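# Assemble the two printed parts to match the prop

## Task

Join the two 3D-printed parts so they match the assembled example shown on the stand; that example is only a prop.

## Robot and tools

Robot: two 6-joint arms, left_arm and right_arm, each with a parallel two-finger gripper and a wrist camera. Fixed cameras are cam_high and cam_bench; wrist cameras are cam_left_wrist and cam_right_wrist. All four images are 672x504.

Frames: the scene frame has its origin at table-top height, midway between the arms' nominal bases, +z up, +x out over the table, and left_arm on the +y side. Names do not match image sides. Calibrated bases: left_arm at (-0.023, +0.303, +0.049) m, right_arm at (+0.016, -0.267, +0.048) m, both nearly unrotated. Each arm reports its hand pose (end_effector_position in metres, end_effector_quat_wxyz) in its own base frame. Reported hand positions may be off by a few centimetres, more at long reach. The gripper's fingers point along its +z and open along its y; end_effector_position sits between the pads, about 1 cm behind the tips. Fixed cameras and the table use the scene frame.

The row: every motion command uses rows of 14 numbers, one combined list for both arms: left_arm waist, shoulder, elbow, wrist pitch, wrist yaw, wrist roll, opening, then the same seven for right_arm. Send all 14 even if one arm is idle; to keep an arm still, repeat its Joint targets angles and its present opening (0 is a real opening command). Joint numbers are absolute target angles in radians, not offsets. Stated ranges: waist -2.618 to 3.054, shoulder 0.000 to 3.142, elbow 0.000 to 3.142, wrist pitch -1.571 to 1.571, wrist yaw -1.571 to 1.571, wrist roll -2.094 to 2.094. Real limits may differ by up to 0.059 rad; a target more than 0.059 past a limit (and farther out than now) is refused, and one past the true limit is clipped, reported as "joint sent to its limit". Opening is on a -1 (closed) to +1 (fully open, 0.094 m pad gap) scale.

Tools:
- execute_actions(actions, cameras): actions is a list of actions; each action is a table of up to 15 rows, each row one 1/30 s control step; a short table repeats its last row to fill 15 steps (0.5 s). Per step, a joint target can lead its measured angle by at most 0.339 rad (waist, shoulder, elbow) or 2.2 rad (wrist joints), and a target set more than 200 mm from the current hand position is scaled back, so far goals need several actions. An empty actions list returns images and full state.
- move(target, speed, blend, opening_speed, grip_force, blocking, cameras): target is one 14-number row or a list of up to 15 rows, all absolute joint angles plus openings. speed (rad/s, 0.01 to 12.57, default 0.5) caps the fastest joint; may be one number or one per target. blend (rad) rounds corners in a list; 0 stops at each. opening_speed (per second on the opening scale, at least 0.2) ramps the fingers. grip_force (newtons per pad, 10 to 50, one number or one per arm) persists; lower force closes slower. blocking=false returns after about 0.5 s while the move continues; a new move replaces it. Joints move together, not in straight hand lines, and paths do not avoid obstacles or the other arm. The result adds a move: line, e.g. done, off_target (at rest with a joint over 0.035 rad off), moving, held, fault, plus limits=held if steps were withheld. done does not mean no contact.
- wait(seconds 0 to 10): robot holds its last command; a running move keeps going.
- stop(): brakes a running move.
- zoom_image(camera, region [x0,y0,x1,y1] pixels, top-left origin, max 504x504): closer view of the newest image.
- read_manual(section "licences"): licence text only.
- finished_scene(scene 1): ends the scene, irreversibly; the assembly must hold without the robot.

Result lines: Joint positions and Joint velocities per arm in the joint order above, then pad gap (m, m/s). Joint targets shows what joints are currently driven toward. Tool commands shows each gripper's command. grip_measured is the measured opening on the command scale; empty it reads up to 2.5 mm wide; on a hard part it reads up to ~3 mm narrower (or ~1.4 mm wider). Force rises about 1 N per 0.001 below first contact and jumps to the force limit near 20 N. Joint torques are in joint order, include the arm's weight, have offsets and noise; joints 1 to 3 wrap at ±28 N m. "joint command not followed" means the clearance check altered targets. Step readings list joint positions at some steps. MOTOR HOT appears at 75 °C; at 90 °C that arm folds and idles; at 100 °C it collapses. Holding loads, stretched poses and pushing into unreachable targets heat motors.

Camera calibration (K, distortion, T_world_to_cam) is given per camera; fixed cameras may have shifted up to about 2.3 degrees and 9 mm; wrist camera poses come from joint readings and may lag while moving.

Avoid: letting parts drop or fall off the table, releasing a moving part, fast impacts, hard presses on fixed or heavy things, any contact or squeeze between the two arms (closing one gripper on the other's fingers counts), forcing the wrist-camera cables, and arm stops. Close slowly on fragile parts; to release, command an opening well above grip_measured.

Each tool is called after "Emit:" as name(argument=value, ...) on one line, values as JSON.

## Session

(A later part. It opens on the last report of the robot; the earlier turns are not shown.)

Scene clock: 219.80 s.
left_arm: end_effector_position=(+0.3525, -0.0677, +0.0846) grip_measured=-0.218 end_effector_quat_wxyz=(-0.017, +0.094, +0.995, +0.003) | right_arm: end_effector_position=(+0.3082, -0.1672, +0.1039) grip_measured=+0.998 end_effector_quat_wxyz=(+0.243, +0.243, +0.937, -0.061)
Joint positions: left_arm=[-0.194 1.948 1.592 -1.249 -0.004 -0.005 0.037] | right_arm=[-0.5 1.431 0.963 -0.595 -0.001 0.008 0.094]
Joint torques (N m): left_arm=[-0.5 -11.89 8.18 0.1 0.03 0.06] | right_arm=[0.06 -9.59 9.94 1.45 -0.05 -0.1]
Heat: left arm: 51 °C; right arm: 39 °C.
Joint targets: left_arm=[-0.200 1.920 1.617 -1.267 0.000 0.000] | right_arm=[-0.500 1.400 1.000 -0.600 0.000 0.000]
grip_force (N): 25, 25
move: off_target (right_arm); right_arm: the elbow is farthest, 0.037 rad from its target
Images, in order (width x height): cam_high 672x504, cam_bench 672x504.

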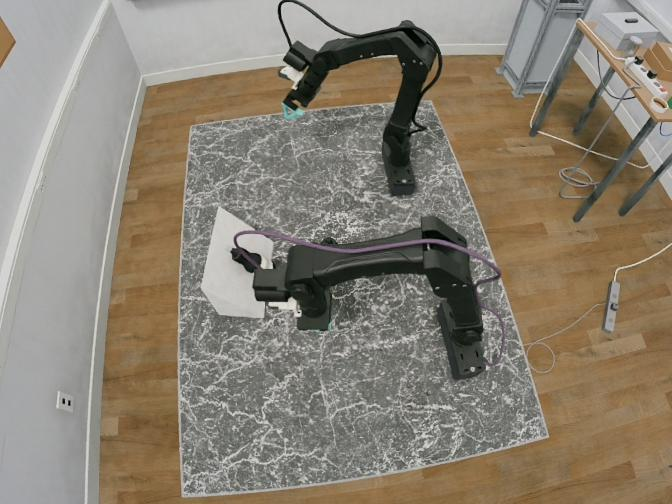

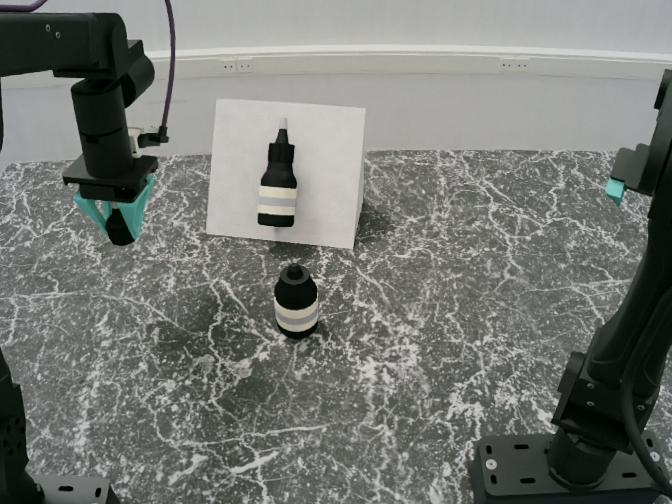

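Emit:
move(target=[[-0.2,1.8305,1.5977,-1.338,0,0,-0.35,-0.5,1.4,1.0,-0.6,0,0,1],[-0.76,1.8305,1.5977,-1.338,0,0,-0.35,-0.5,1.4,1.0,-0.6,0,0,1]], speed=[0.4,0.5], blend=0.02, cameras=["cam_bench","cam_left_wrist","cam_high"])

Scene clock: 227.40 s.
left_arm: end_effector_position=(+0.2485, -0.2367, +0.1193) grip_measured=-0.218 end_effector_quat_wxyz=(+0.000, +0.371, +0.929, +0.001) | right_arm: end_effector_position=(+0.3081, -0.1671, +0.1038) grip_measured=+0.998 end_effector_quat_wxyz=(+0.243, +0.243, +0.937, -0.061)
Joint positions: left_arm=[-0.765 1.844 1.592 -1.319 -0.002 -0.005 0.037] | right_arm=[-0.5 1.431 0.963 -0.596 -0.001 0.008 0.094]
Joint torques (N m): left_arm=[0.31 -9.96 6.78 0.18 -0.01 0.06] | right_arm=[0.12 -9.62 9.96 1.43 -0.04 -0.1]
Heat: left arm: 51 °C; right arm: 40 °C.
Joint targets: left_arm=[-0.760 1.831 1.598 -1.338 0.000 0.000] | right_arm=[-0.500 1.400 1.000 -0.600 0.000 0.000]
grip_force (N): 25, 25
move: off_target (right_arm); right_arm: the elbow is farthest, 0.037 rad from its target
camera_calibration:
cam_left_wrist: T_world_to_cam=[[-0.806834, -0.587496, -0.0621883, 0.0786695], [-0.549938, 0.708426, 0.44238, 0.282545], [-0.215841, 0.391127, -0.894669, 0.364754], [0, 0, 0, 1]] pos_world=[0.297585, -0.29661, 0.206234]
Images, in order (width x height): cam_high 672x504, cam_bench 672x504, cam_left_wrist 672x504.

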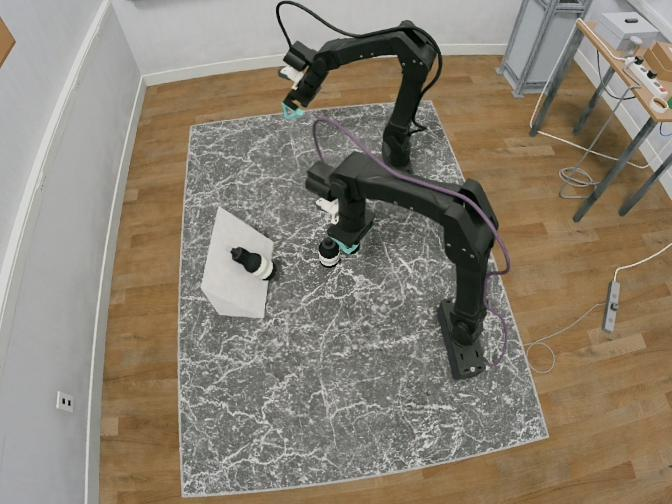

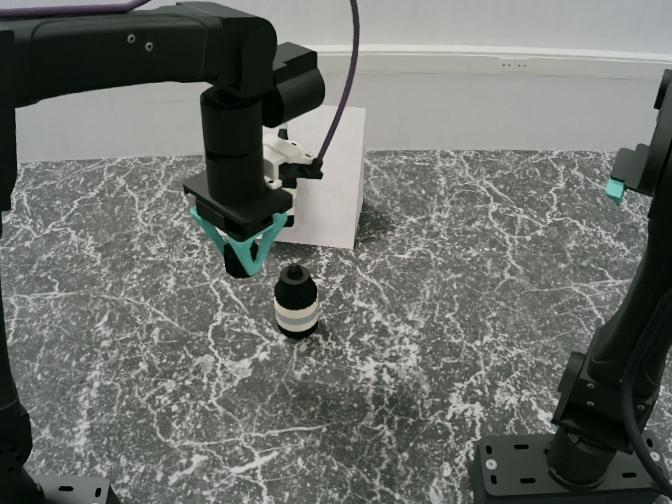

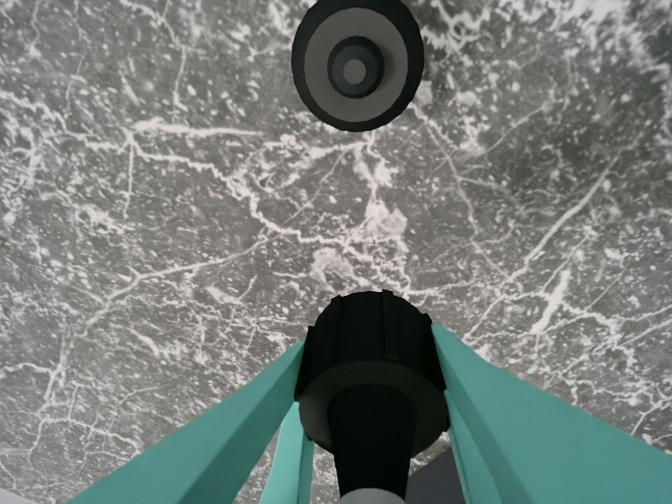

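Emit:
move(target=[-0.770,2.148,1.945,-1.367,0,0,-0.35,-0.5,1.4,1.0,-0.6,0,0,1], speed=0.2, cameras=["cam_bench","cam_left_wrist","cam_high"])

Emit:
zoom_image(camera="cam_bench", region=[250, 230, 350, 350])

Emit:
zoom_image(camera="cam_high", region=[280, 170, 400, 280])

Scene clock: 251.20 s.
left_arm: end_effector_position=(+0.2996, -0.2855, +0.0968) grip_measured=-0.218 end_effector_quat_wxyz=(+0.002, +0.371, +0.929, +0.000) | right_arm: end_effector_position=(+0.3081, -0.1671, +0.1038) grip_measured=+0.998 end_effector_quat_wxyz=(+0.243, +0.243, +0.937, -0.061)
Joint positions: left_arm=[-0.765 2.133 1.914 -1.347 -0.002 -0.005 0.037] | right_arm=[-0.5 1.431 0.963 -0.596 -0.001 0.008 0.094]
Joint torques (N m): left_arm=[-0.46 -10.29 8.73 0.2 0.01 0.06] | right_arm=[0.03 -9.65 9.95 1.45 -0.06 -0.11]
Heat: left arm: 49 °C; right arm: 41 °C.
Joint targets: left_arm=[-0.770 2.148 1.945 -1.367 0.000 0.000] | right_arm=[-0.500 1.400 1.000 -0.600 0.000 0.000]
grip_force (N): 25, 25
move: off_target (right_arm); right_arm: the elbow is farthest, 0.037 rad from its target
camera_calibration:
cam_left_wrist: T_world_to_cam=[[-0.806398, -0.588, -0.0630742, 0.0896256], [-0.551699, 0.709597, 0.438292, 0.356386], [-0.212959, 0.388236, -0.896617, 0.373272], [0, 0, 0, 1]] pos_world=[0.348383, -0.345108, 0.184134]
Images, in order (width x height): cam_high 672x504, cam_bench 672x504, cam_left_wrist 672x504.

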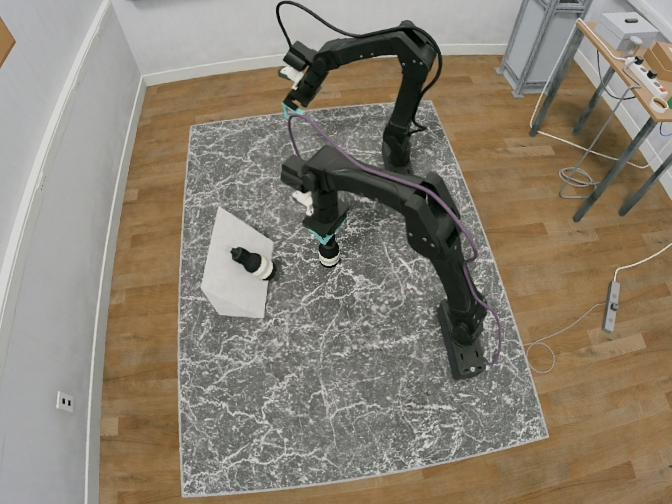

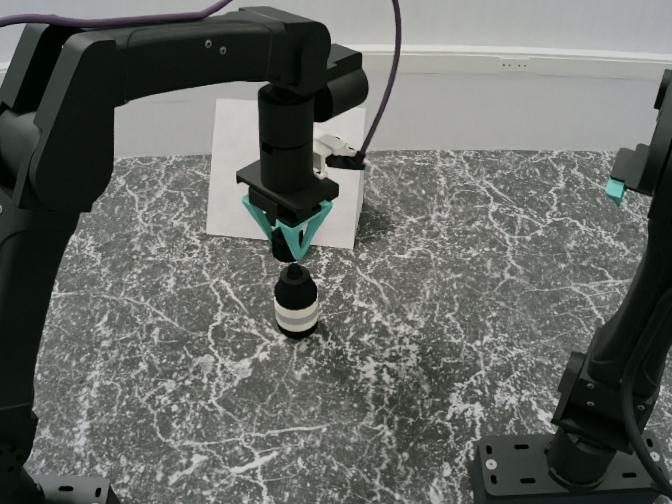

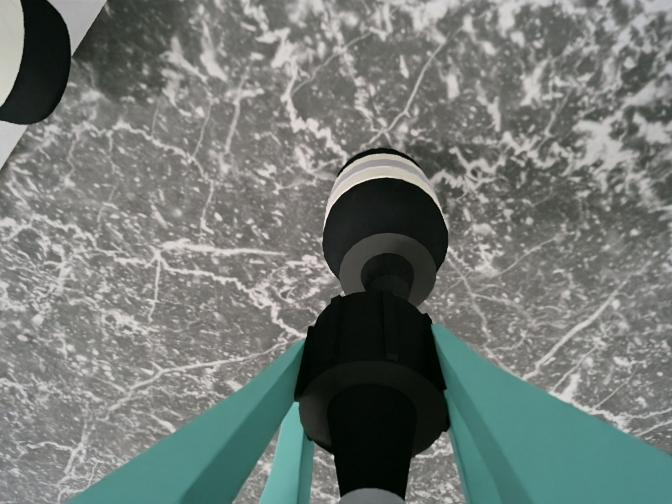

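Scaled by 4.200 from the camera's 672x504 image, which has a finer 960x720 frame.

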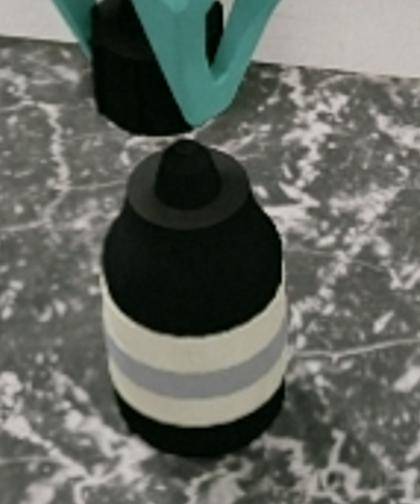

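Scaled by 4.200 from the camera's 672x504 image, which has a finer 960x720 frame.

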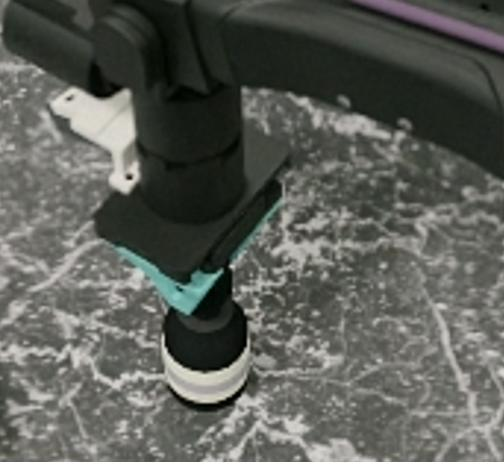

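Emit:
zoom_image(camera="cam_high", region=[310, 225, 350, 270])

Emit:
zoom_image(camera="cam_bench", region=[260, 220, 330, 290])

Scaled by 11.200 from the camera's 672x504 image, which has a finer 960x720 frame.

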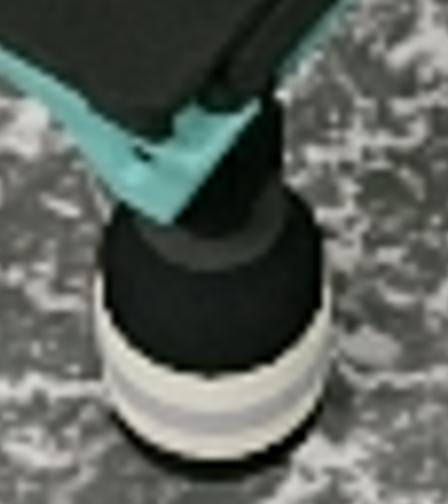

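Scaled by 7.200 from the camera's 672x504 image, which has a finer 960x720 frame.

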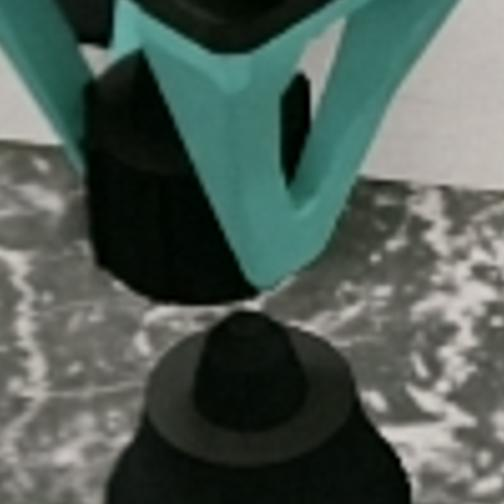

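Emit:
move(target=[-0.787,2.163,1.938,-1.352,0,0,-0.35,-0.5,1.4,1.0,-0.6,0,0,1], speed=0.1, cameras=["cam_bench","cam_left_wrist","cam_high"])

Emit:
zoom_image(camera="cam_bench", region=[260, 220, 330, 290])

Emit:
zoom_image(camera="cam_high", region=[310, 225, 350, 270])

Scene clock: 285.00 s.
left_arm: end_effector_position=(+0.2946, -0.2900, +0.0914) grip_measured=-0.218 end_effector_quat_wxyz=(-0.004, +0.378, +0.926, +0.003) | right_arm: end_effector_position=(+0.3081, -0.1671, +0.1038) grip_measured=+0.998 end_effector_quat_wxyz=(+0.243, +0.243, +0.937, -0.061)
Joint positions: left_arm=[-0.781 2.147 1.914 -1.348 -0.002 -0.005 0.037] | right_arm=[-0.5 1.431 0.963 -0.596 -0.001 0.008 0.094]
Joint torques (N m): left_arm=[-0.4 -10.29 8.16 0.28 0.01 0.06] | right_arm=[0.08 -9.58 9.96 1.44 -0.04 -0.1]
Heat: left arm: 49 °C; right arm: 41 °C.
Joint targets: left_arm=[-0.787 2.163 1.938 -1.352 0.000 0.000] | right_arm=[-0.500 1.400 1.000 -0.600 0.000 0.000]
grip_force (N): 25, 25
move: off_target (right_arm); right_arm: the elbow is farthest, 0.037 rad from its target
camera_calibration:
cam_left_wrist: T_world_to_cam=[[-0.816557, -0.574074, -0.0606095, 0.0893236], [-0.535529, 0.714138, 0.450794, 0.354605], [-0.215505, 0.400557, -0.890568, 0.372881], [0, 0, 0, 1]] pos_world=[0.343197, -0.351319, 0.177636]
Images, in order (width x height): cam_high 672x504, cam_bench 672x504, cam_left_wrist 672x504.

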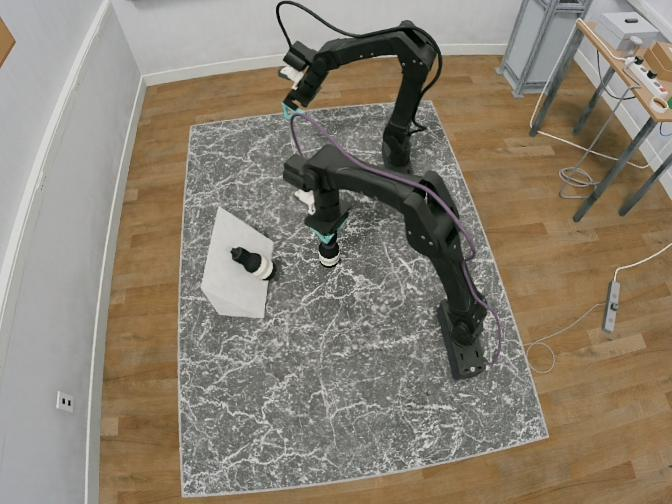

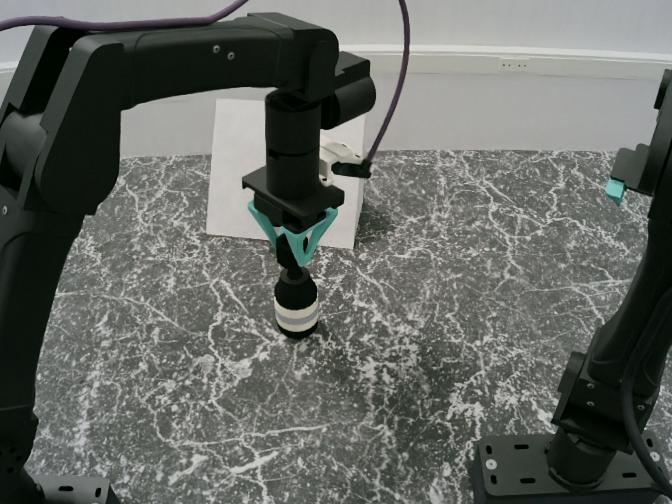

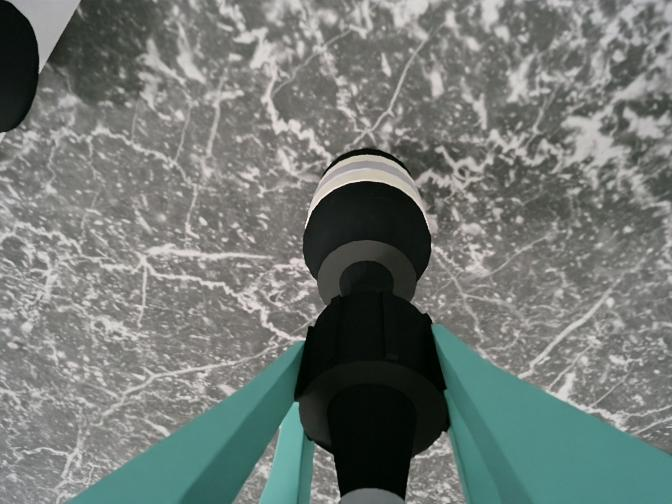

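Scaled by 7.200 from the camera's 672x504 image, which has a finer 960x720 frame.

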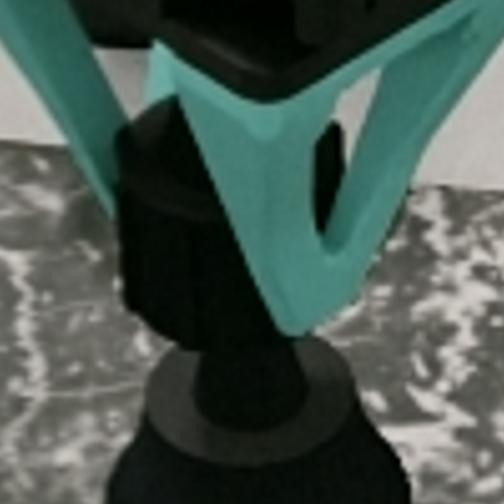

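Scaled by 11.200 from the camera's 672x504 image, which has a finer 960x720 frame.

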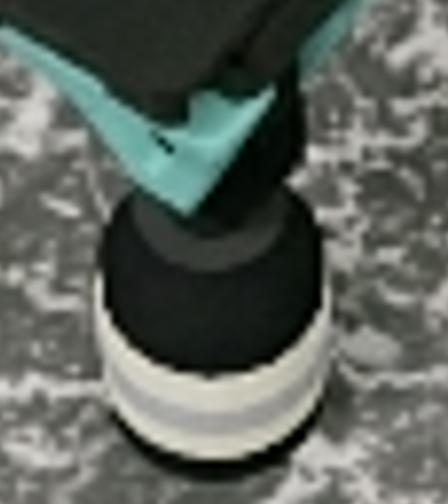

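Emit:
move(target=[-0.787,2.171,1.951,-1.345,0,0,-0.35,-0.5,1.4,1.0,-0.6,0,0,1], speed=0.1, cameras=["cam_bench","cam_left_wrist","cam_high"])

Emit:
zoom_image(camera="cam_bench", region=[260, 220, 330, 290])

Emit:
zoom_image(camera="cam_high", region=[310, 225, 350, 270])

Emit:
zoom_image(camera="cam_left_wrist", region=[270, 140, 470, 340])

Scene clock: 297.93 s.
left_arm: end_effector_position=(+0.2957, -0.2912, +0.0907) grip_measured=-0.218 end_effector_quat_wxyz=(-0.004, +0.378, +0.926, +0.003) | right_arm: end_effector_position=(+0.3081, -0.1671, +0.1038) grip_measured=+0.998 end_effector_quat_wxyz=(+0.243, +0.243, +0.937, -0.061)
Joint positions: left_arm=[-0.781 2.153 1.921 -1.348 -0.002 -0.005 0.037] | right_arm=[-0.5 1.431 0.963 -0.596 -0.001 0.008 0.094]
Joint torques (N m): left_arm=[-0.5 -10.24 8.64 0.35 0.01 0.06] | right_arm=[0.03 -9.62 9.92 1.44 -0.04 -0.1]
Motor temperatures (°C): left_arm=[30 44 48 38 30 28 28] | right_arm=[29 37 41 37 30 28 32]
Heat: left arm: 48 °C; right arm: 41 °C.
Joint targets: left_arm=[-0.787 2.171 1.951 -1.345 0.000 0.000] | right_arm=[-0.500 1.400 1.000 -0.600 0.000 0.000]
grip_force (N): 25, 25
move: off_target (right_arm); right_arm: the elbow is farthest, 0.037 rad from its target
camera_calibration:
cam_left_wrist: T_world_to_cam=[[-0.816544, -0.57409, -0.0606436, 0.0896252], [-0.535709, 0.714402, 0.450162, 0.356615], [-0.21511, 0.400065, -0.890885, 0.372702], [0, 0, 0, 1]] pos_world=[0.344397, -0.352418, 0.176935]
Images, in order (width x height): cam_high 672x504, cam_bench 672x504, cam_left_wrist 672x504.

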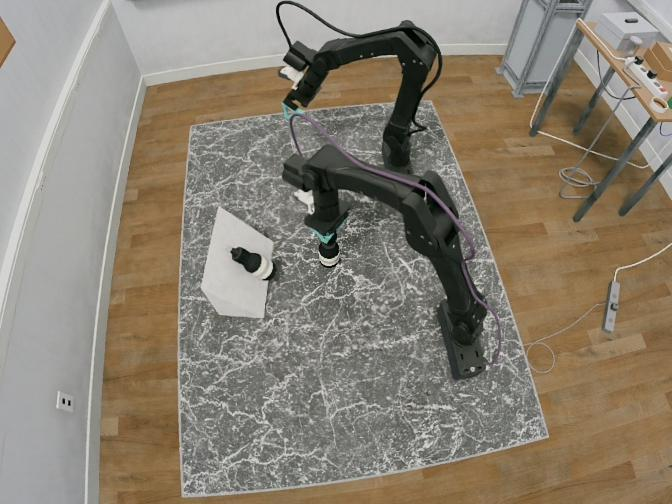

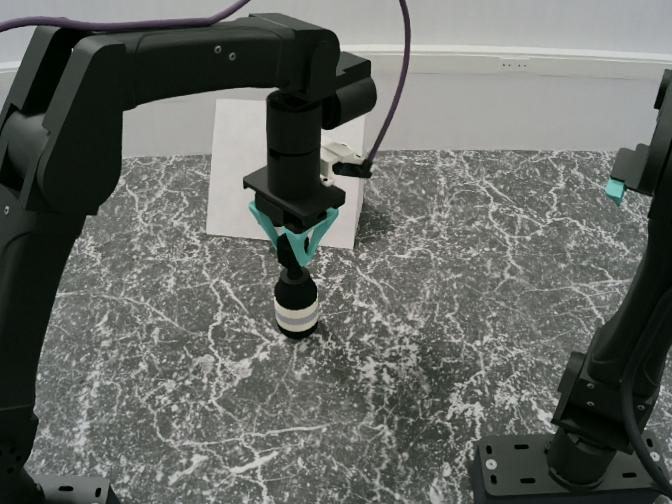

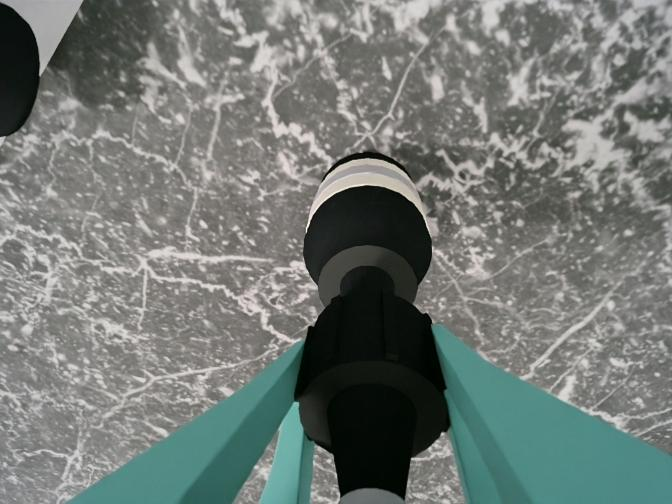

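Scaled by 7.200 from the camera's 672x504 image, which has a finer 960x720 frame.

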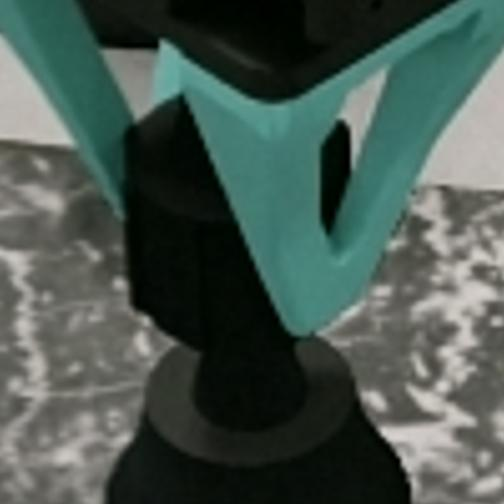

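Scaled by 11.200 from the camera's 672x504 image, which has a finer 960x720 frame.

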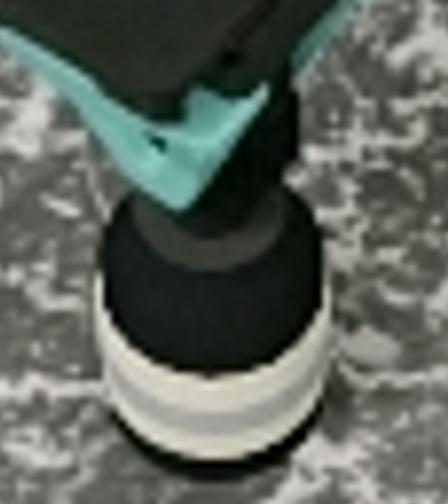

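Scaled by 2.520 from the camera's 672x504 image, which has a finer 960x720 frame.

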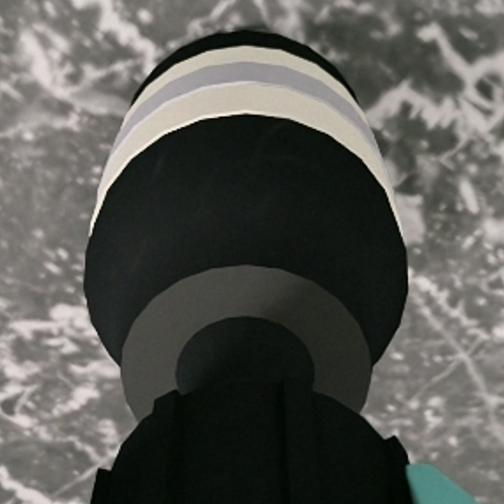

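Emit:
move(target=[-0.787,2.182,1.944,-1.324,0,0,-0.35,-0.5,1.4,1.0,-0.6,0,0,1], speed=0.1, cameras=["cam_bench","cam_left_wrist","cam_high"])

Emit:
zoom_image(camera="cam_bench", region=[260, 220, 330, 290])

Emit:
zoom_image(camera="cam_high", region=[310, 225, 350, 270])

Emit:
zoom_image(camera="cam_left_wrist", region=[270, 140, 470, 340])

Scene clock: 307.37 s.
left_arm: end_effector_position=(+0.2965, -0.2919, +0.0861) grip_measured=-0.218 end_effector_quat_wxyz=(-0.006, +0.378, +0.926, +0.004) | right_arm: end_effector_position=(+0.3081, -0.1671, +0.1038) grip_measured=+0.998 end_effector_quat_wxyz=(+0.243, +0.243, +0.937, -0.061)
Joint positions: left_arm=[-0.781 2.165 1.921 -1.342 -0.002 -0.005 0.037] | right_arm=[-0.5 1.431 0.963 -0.596 -0.001 0.008 0.094]
Joint torques (N m): left_arm=[-0.5 -10.35 8.06 0.48 0.01 0.06] | right_arm=[0.03 -9.62 9.99 1.45 -0.03 -0.1]
Heat: left arm: 48 °C; right arm: 41 °C.
Joint targets: left_arm=[-0.787 2.182 1.944 -1.324 0.000 0.000] | right_arm=[-0.500 1.400 1.000 -0.600 0.000 0.000]
grip_force (N): 25, 25
move: off_target (right_arm); right_arm: the elbow is farthest, 0.037 rad from its target
camera_calibration:
cam_left_wrist: T_world_to_cam=[[-0.81679, -0.573842, -0.059662, 0.0895357], [-0.533883, 0.71259, 0.455176, 0.358181], [-0.218684, 0.403635, -0.888401, 0.371037], [0, 0, 0, 1]] pos_world=[0.345498, -0.35362, 0.171936]
Images, in order (width x height): cam_high 672x504, cam_bench 672x504, cam_left_wrist 672x504.

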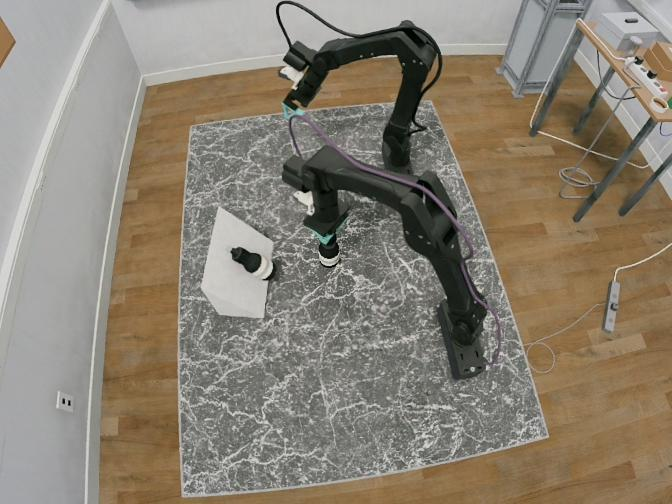

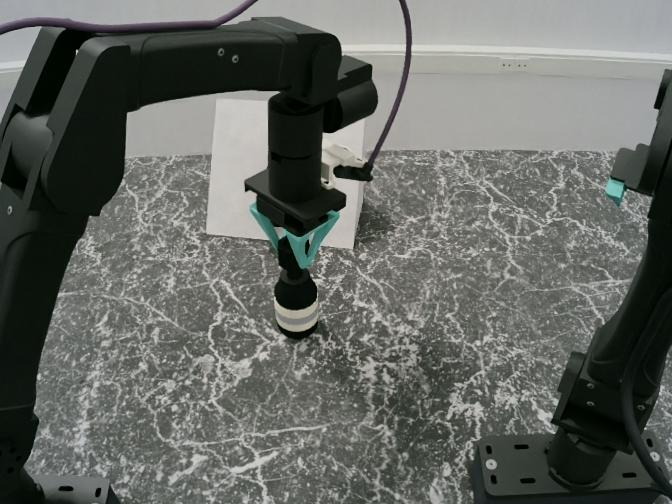

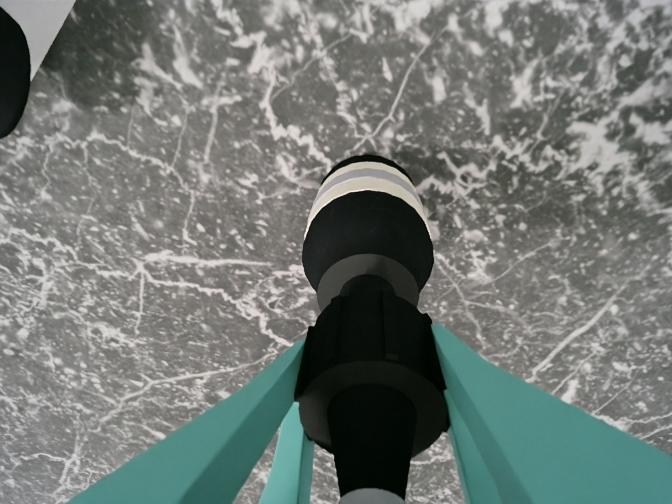

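Scaled by 7.200 from the camera's 672x504 image, which has a finer 960x720 frame.

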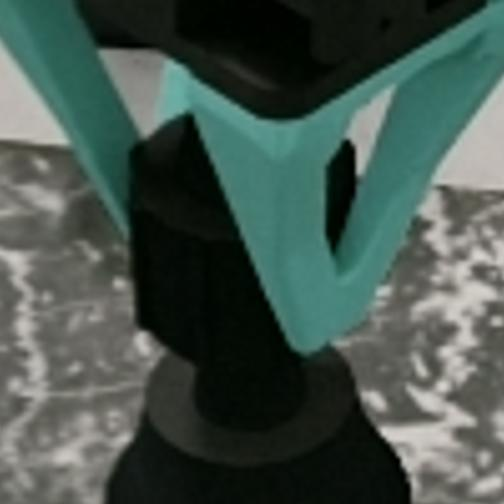

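Scaled by 11.200 from the camera's 672x504 image, which has a finer 960x720 frame.

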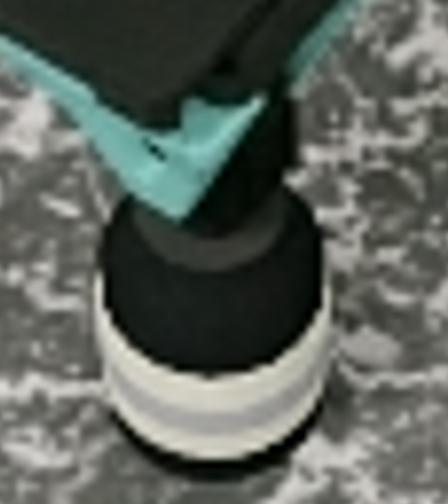

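Scaled by 2.520 from the camera's 672x504 image, which has a finer 960x720 frame.

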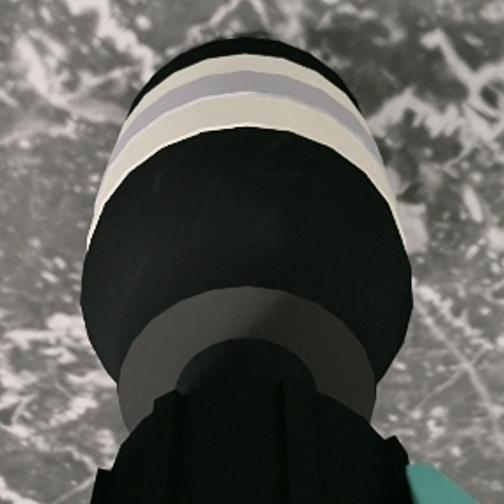

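Emit:
move(target=[-0.787,2.178,1.88,-1.282,0,0,-0.35,-0.5,1.4,1.0,-0.6,0,0,1], speed=0.06, cameras=["cam_bench","cam_left_wrist","cam_high"])

Emit:
zoom_image(camera="cam_bench", region=[260, 220, 330, 290])

Emit:
zoom_image(camera="cam_high", region=[310, 225, 350, 270])

Emit:
zoom_image(camera="cam_left_wrist", region=[270, 140, 470, 340])

Scene clock: 320.53 s.
left_arm: end_effector_position=(+0.2987, -0.2941, +0.0789) grip_measured=-0.218 end_effector_quat_wxyz=(+0.000, +0.378, +0.926, +0.001) | right_arm: end_effector_position=(+0.3081, -0.1671, +0.1038) grip_measured=+0.998 end_effector_quat_wxyz=(+0.243, +0.243, +0.937, -0.061)
Joint positions: left_arm=[-0.781 2.165 1.893 -1.301 -0.002 -0.005 0.037] | right_arm=[-0.5 1.431 0.963 -0.596 -0.001 0.008 0.094]
Joint torques (N m): left_arm=[-0.5 -10.66 5.42 0.51 0.01 0.06] | right_arm=[0.05 -9.59 9.92 1.44 -0.05 -0.11]
Heat: left arm: 48 °C; right arm: 42 °C.
Joint targets: left_arm=[-0.787 2.178 1.880 -1.282 0.000 0.000] | right_arm=[-0.500 1.400 1.000 -0.600 0.000 0.000]
grip_force (N): 25, 25
move: off_target (right_arm); right_arm: the elbow is farthest, 0.037 rad from its target
camera_calibration:
cam_left_wrist: T_world_to_cam=[[-0.816208, -0.574424, -0.0619848, 0.0894813], [-0.538074, 0.716682, 0.44367, 0.367557], [-0.210431, 0.395479, -0.894044, 0.361573], [0, 0, 0, 1]] pos_world=[0.346894, -0.355016, 0.165734]
Images, in order (width x height): cam_high 672x504, cam_bench 672x504, cam_left_wrist 672x504.

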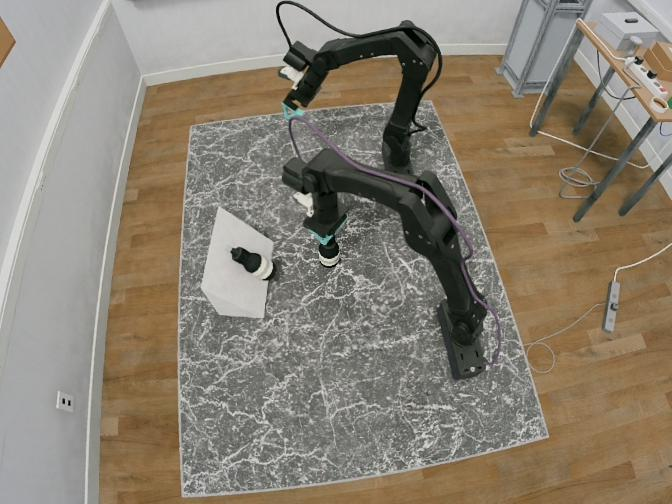

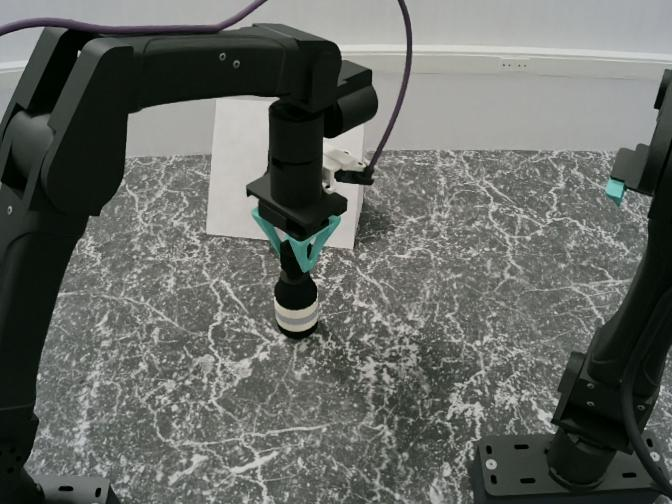

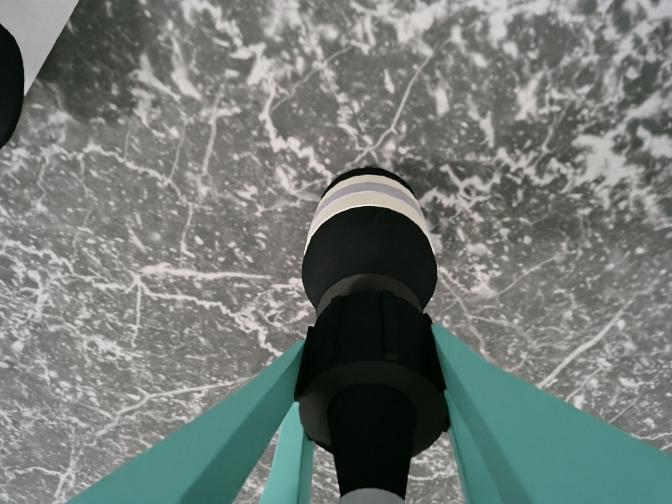

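Scaled by 7.200 from the camera's 672x504 image, which has a finer 960x720 frame.

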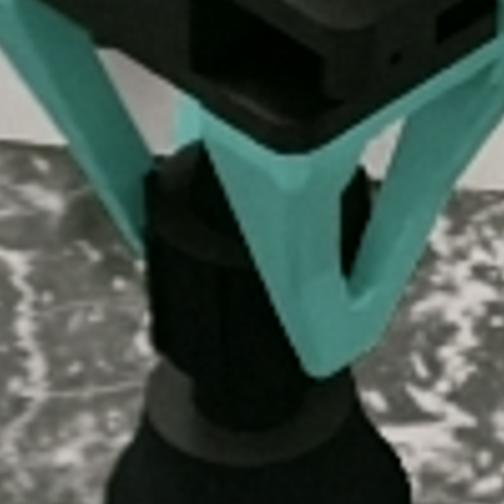

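Scaled by 11.200 from the camera's 672x504 image, which has a finer 960x720 frame.

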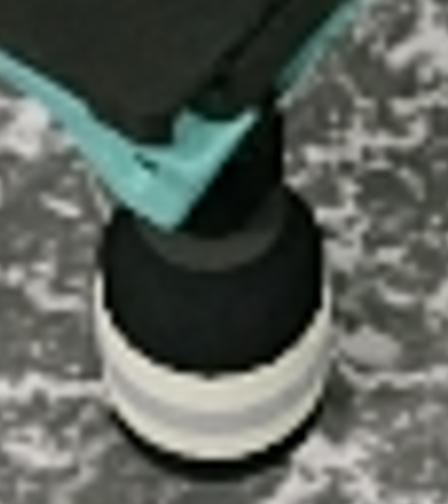

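Scaled by 2.520 from the camera's 672x504 image, which has a finer 960x720 frame.

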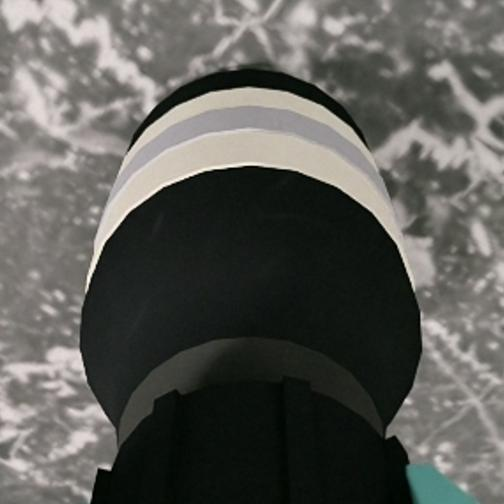

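Emit:
move(target=[-0.787,2.162,1.839,-1.252,0,0,-0.35,-0.5,1.4,1.0,-0.6,0,0,1], speed=0.05, cameras=["cam_bench","cam_left_wrist","cam_high"])

Emit:
zoom_image(camera="cam_bench", region=[260, 220, 330, 290])

Emit:
zoom_image(camera="cam_high", region=[310, 225, 350, 270])

Emit:
zoom_image(camera="cam_left_wrist", region=[270, 140, 470, 340])

Scene clock: 336.80 s.
left_arm: end_effector_position=(+0.2964, -0.2918, +0.0686) grip_measured=-0.218 end_effector_quat_wxyz=(-0.005, +0.378, +0.926, +0.003) | right_arm: end_effector_position=(+0.3081, -0.1671, +0.1038) grip_measured=+0.998 end_effector_quat_wxyz=(+0.243, +0.243, +0.937, -0.061)
Joint positions: left_arm=[-0.781 2.165 1.852 -1.271 -0.002 -0.005 0.037] | right_arm=[-0.5 1.431 0.963 -0.596 -0.001 0.008 0.094]
Joint torques (N m): left_arm=[-0.5 -11.78 5.39 0.47 0.01 0.06] | right_arm=[0.06 -9.59 9.95 1.43 -0.05 -0.09]
Heat: left arm: 47 °C; right arm: 42 °C.
Joint targets: left_arm=[-0.787 2.162 1.839 -1.252 0.000 0.000] | right_arm=[-0.500 1.400 1.000 -0.600 0.000 0.000]
grip_force (N): 25, 25
move: off_target (right_arm); right_arm: the elbow is farthest, 0.037 rad from its target
camera_calibration:
cam_left_wrist: T_world_to_cam=[[-0.816709, -0.573923, -0.0599897, 0.0884243], [-0.534494, 0.713196, 0.453506, 0.366364], [-0.217493, 0.402447, -0.889232, 0.354778], [0, 0, 0, 1]] pos_world=[0.345198, -0.35332, 0.154636]
Images, in order (width x height): cam_high 672x504, cam_bench 672x504, cam_left_wrist 672x504.

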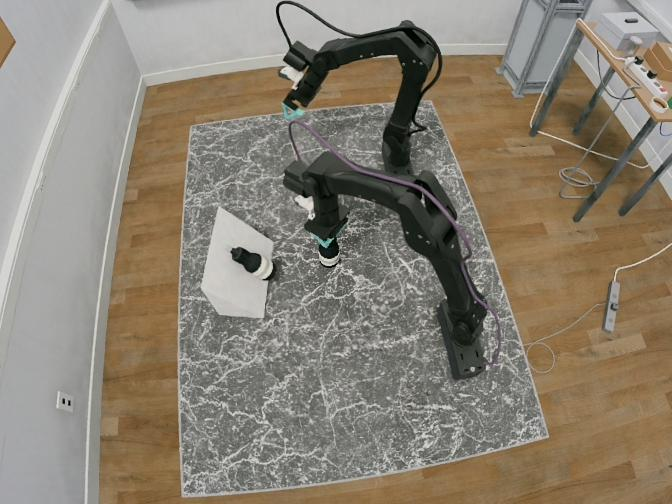

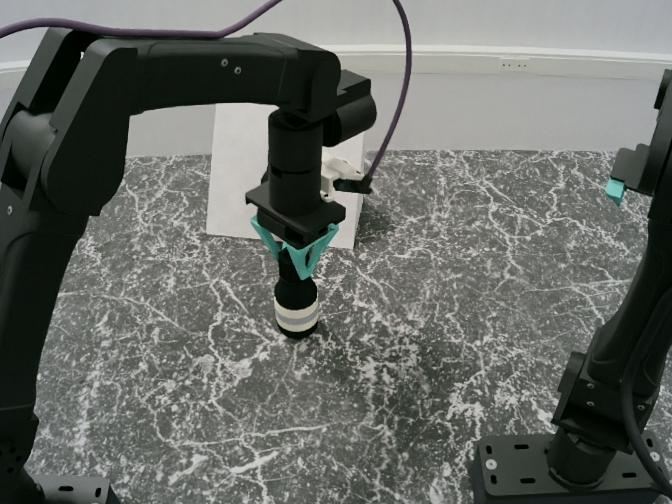

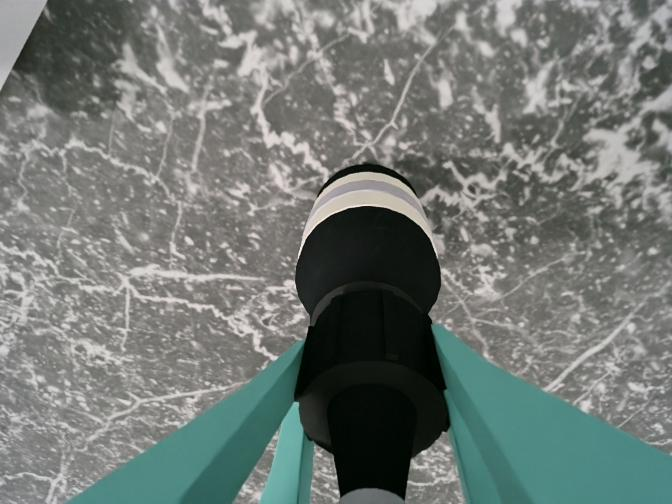

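Scaled by 7.200 from the camera's 672x504 image, which has a finer 960x720 frame.

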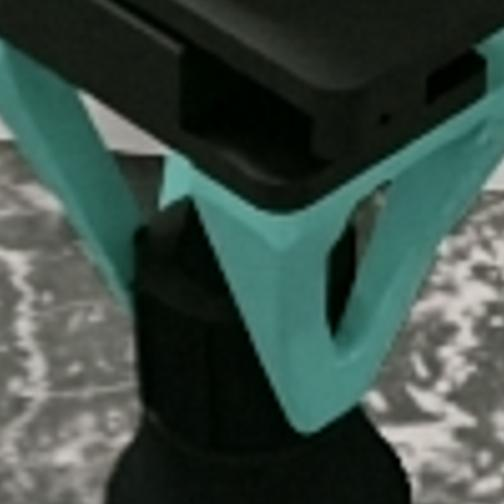

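Scaled by 11.200 from the camera's 672x504 image, which has a finer 960x720 frame.

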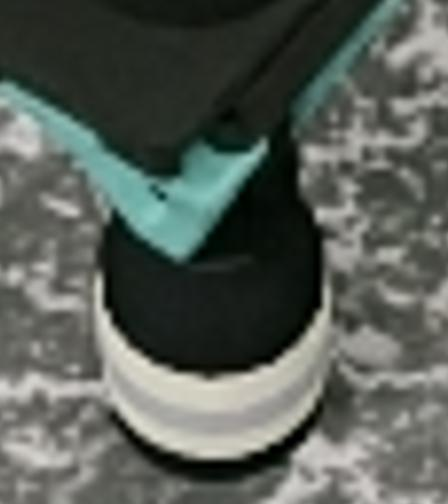

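Scaled by 2.520 from the camera's 672x504 image, which has a finer 960x720 frame.

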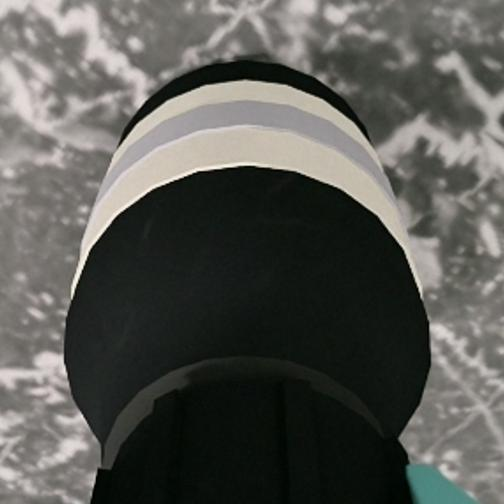

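Emit:
move(target=[-0.787,2.166,1.811,-1.222,0,0,-0.35,-0.5,1.4,1.0,-0.6,0,0,1], speed=0.04, cameras=["cam_bench","cam_left_wrist"])

Emit:
zoom_image(camera="cam_bench", region=[250, 230, 350, 350])

Emit:
zoom_image(camera="cam_left_wrist", region=[270, 140, 470, 340])

Scene clock: 344.90 s.
left_arm: end_effector_position=(+0.2963, -0.2917, +0.0637) grip_measured=-0.218 end_effector_quat_wxyz=(-0.005, +0.378, +0.926, +0.003) | right_arm: end_effector_position=(+0.3081, -0.1671, +0.1038) grip_measured=+0.998 end_effector_quat_wxyz=(+0.243, +0.243, +0.937, -0.061)
Joint positions: left_arm=[-0.781 2.165 1.833 -1.25 -0.002 -0.005 0.037] | right_arm=[-0.5 1.431 0.963 -0.596 -0.001 0.008 0.094]
Joint torques (N m): left_arm=[-0.5 -11.48 4.77 0.59 0.01 0.06] | right_arm=[0.06 -9.59 9.95 1.44 -0.04 -0.11]
Heat: left arm: 47 °C; right arm: 42 °C.
Joint targets: left_arm=[-0.787 2.166 1.811 -1.222 0.000 0.000] | right_arm=[-0.500 1.400 1.000 -0.600 0.000 0.000]
grip_force (N): 25, 25
move: off_target (right_arm); right_arm: the elbow is farthest, 0.037 rad from its target
camera_calibration:
cam_left_wrist: T_world_to_cam=[[-0.816623, -0.574023, -0.0602095, 0.0880742], [-0.534909, 0.713515, 0.452514, 0.368865], [-0.216793, 0.40174, -0.889722, 0.34994], [0, 0, 0, 1]] pos_world=[0.345098, -0.353219, 0.149736]
Images, in order (width x height): cam_bench 672x504, cam_left_wrist 672x504.

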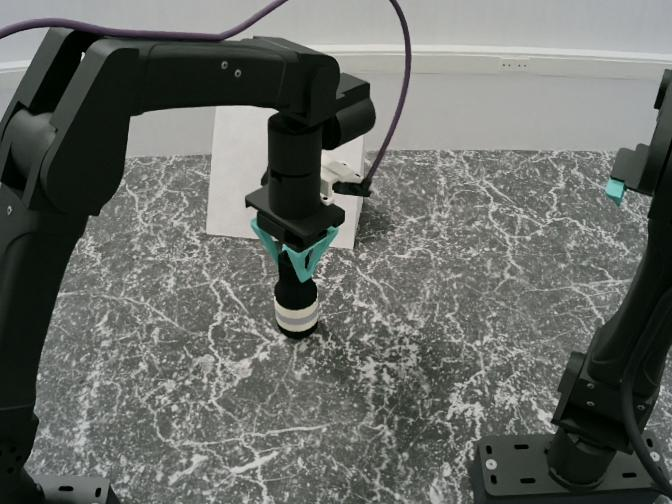

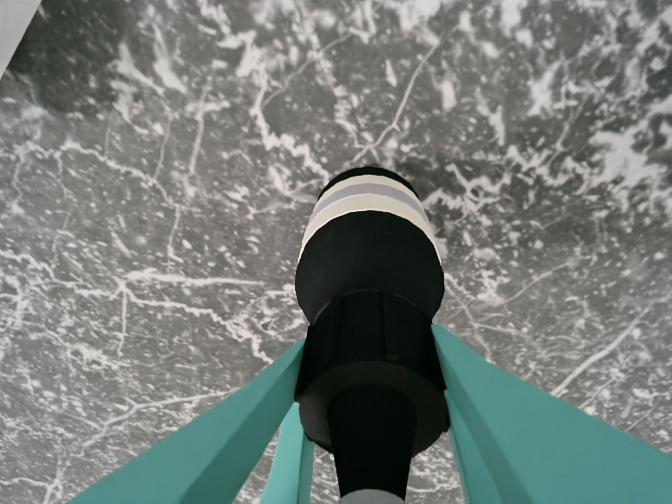

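Scaled by 4.200 from the camera's 672x504 image, which has a finer 960x720 frame.

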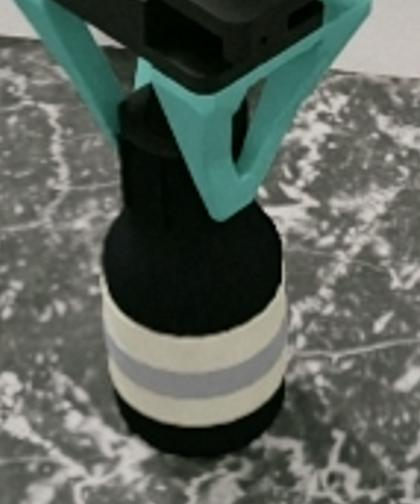

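Scaled by 2.520 from the camera's 672x504 image, which has a finer 960x720 frame.

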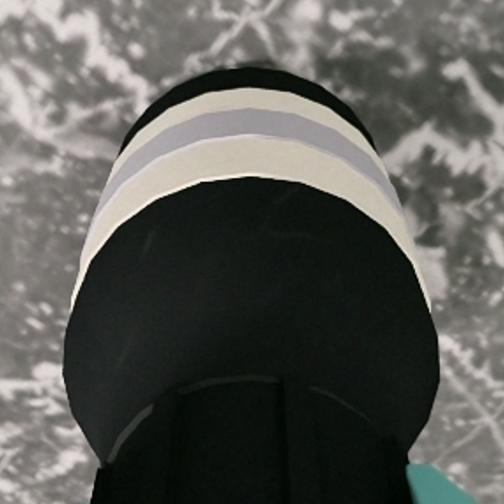

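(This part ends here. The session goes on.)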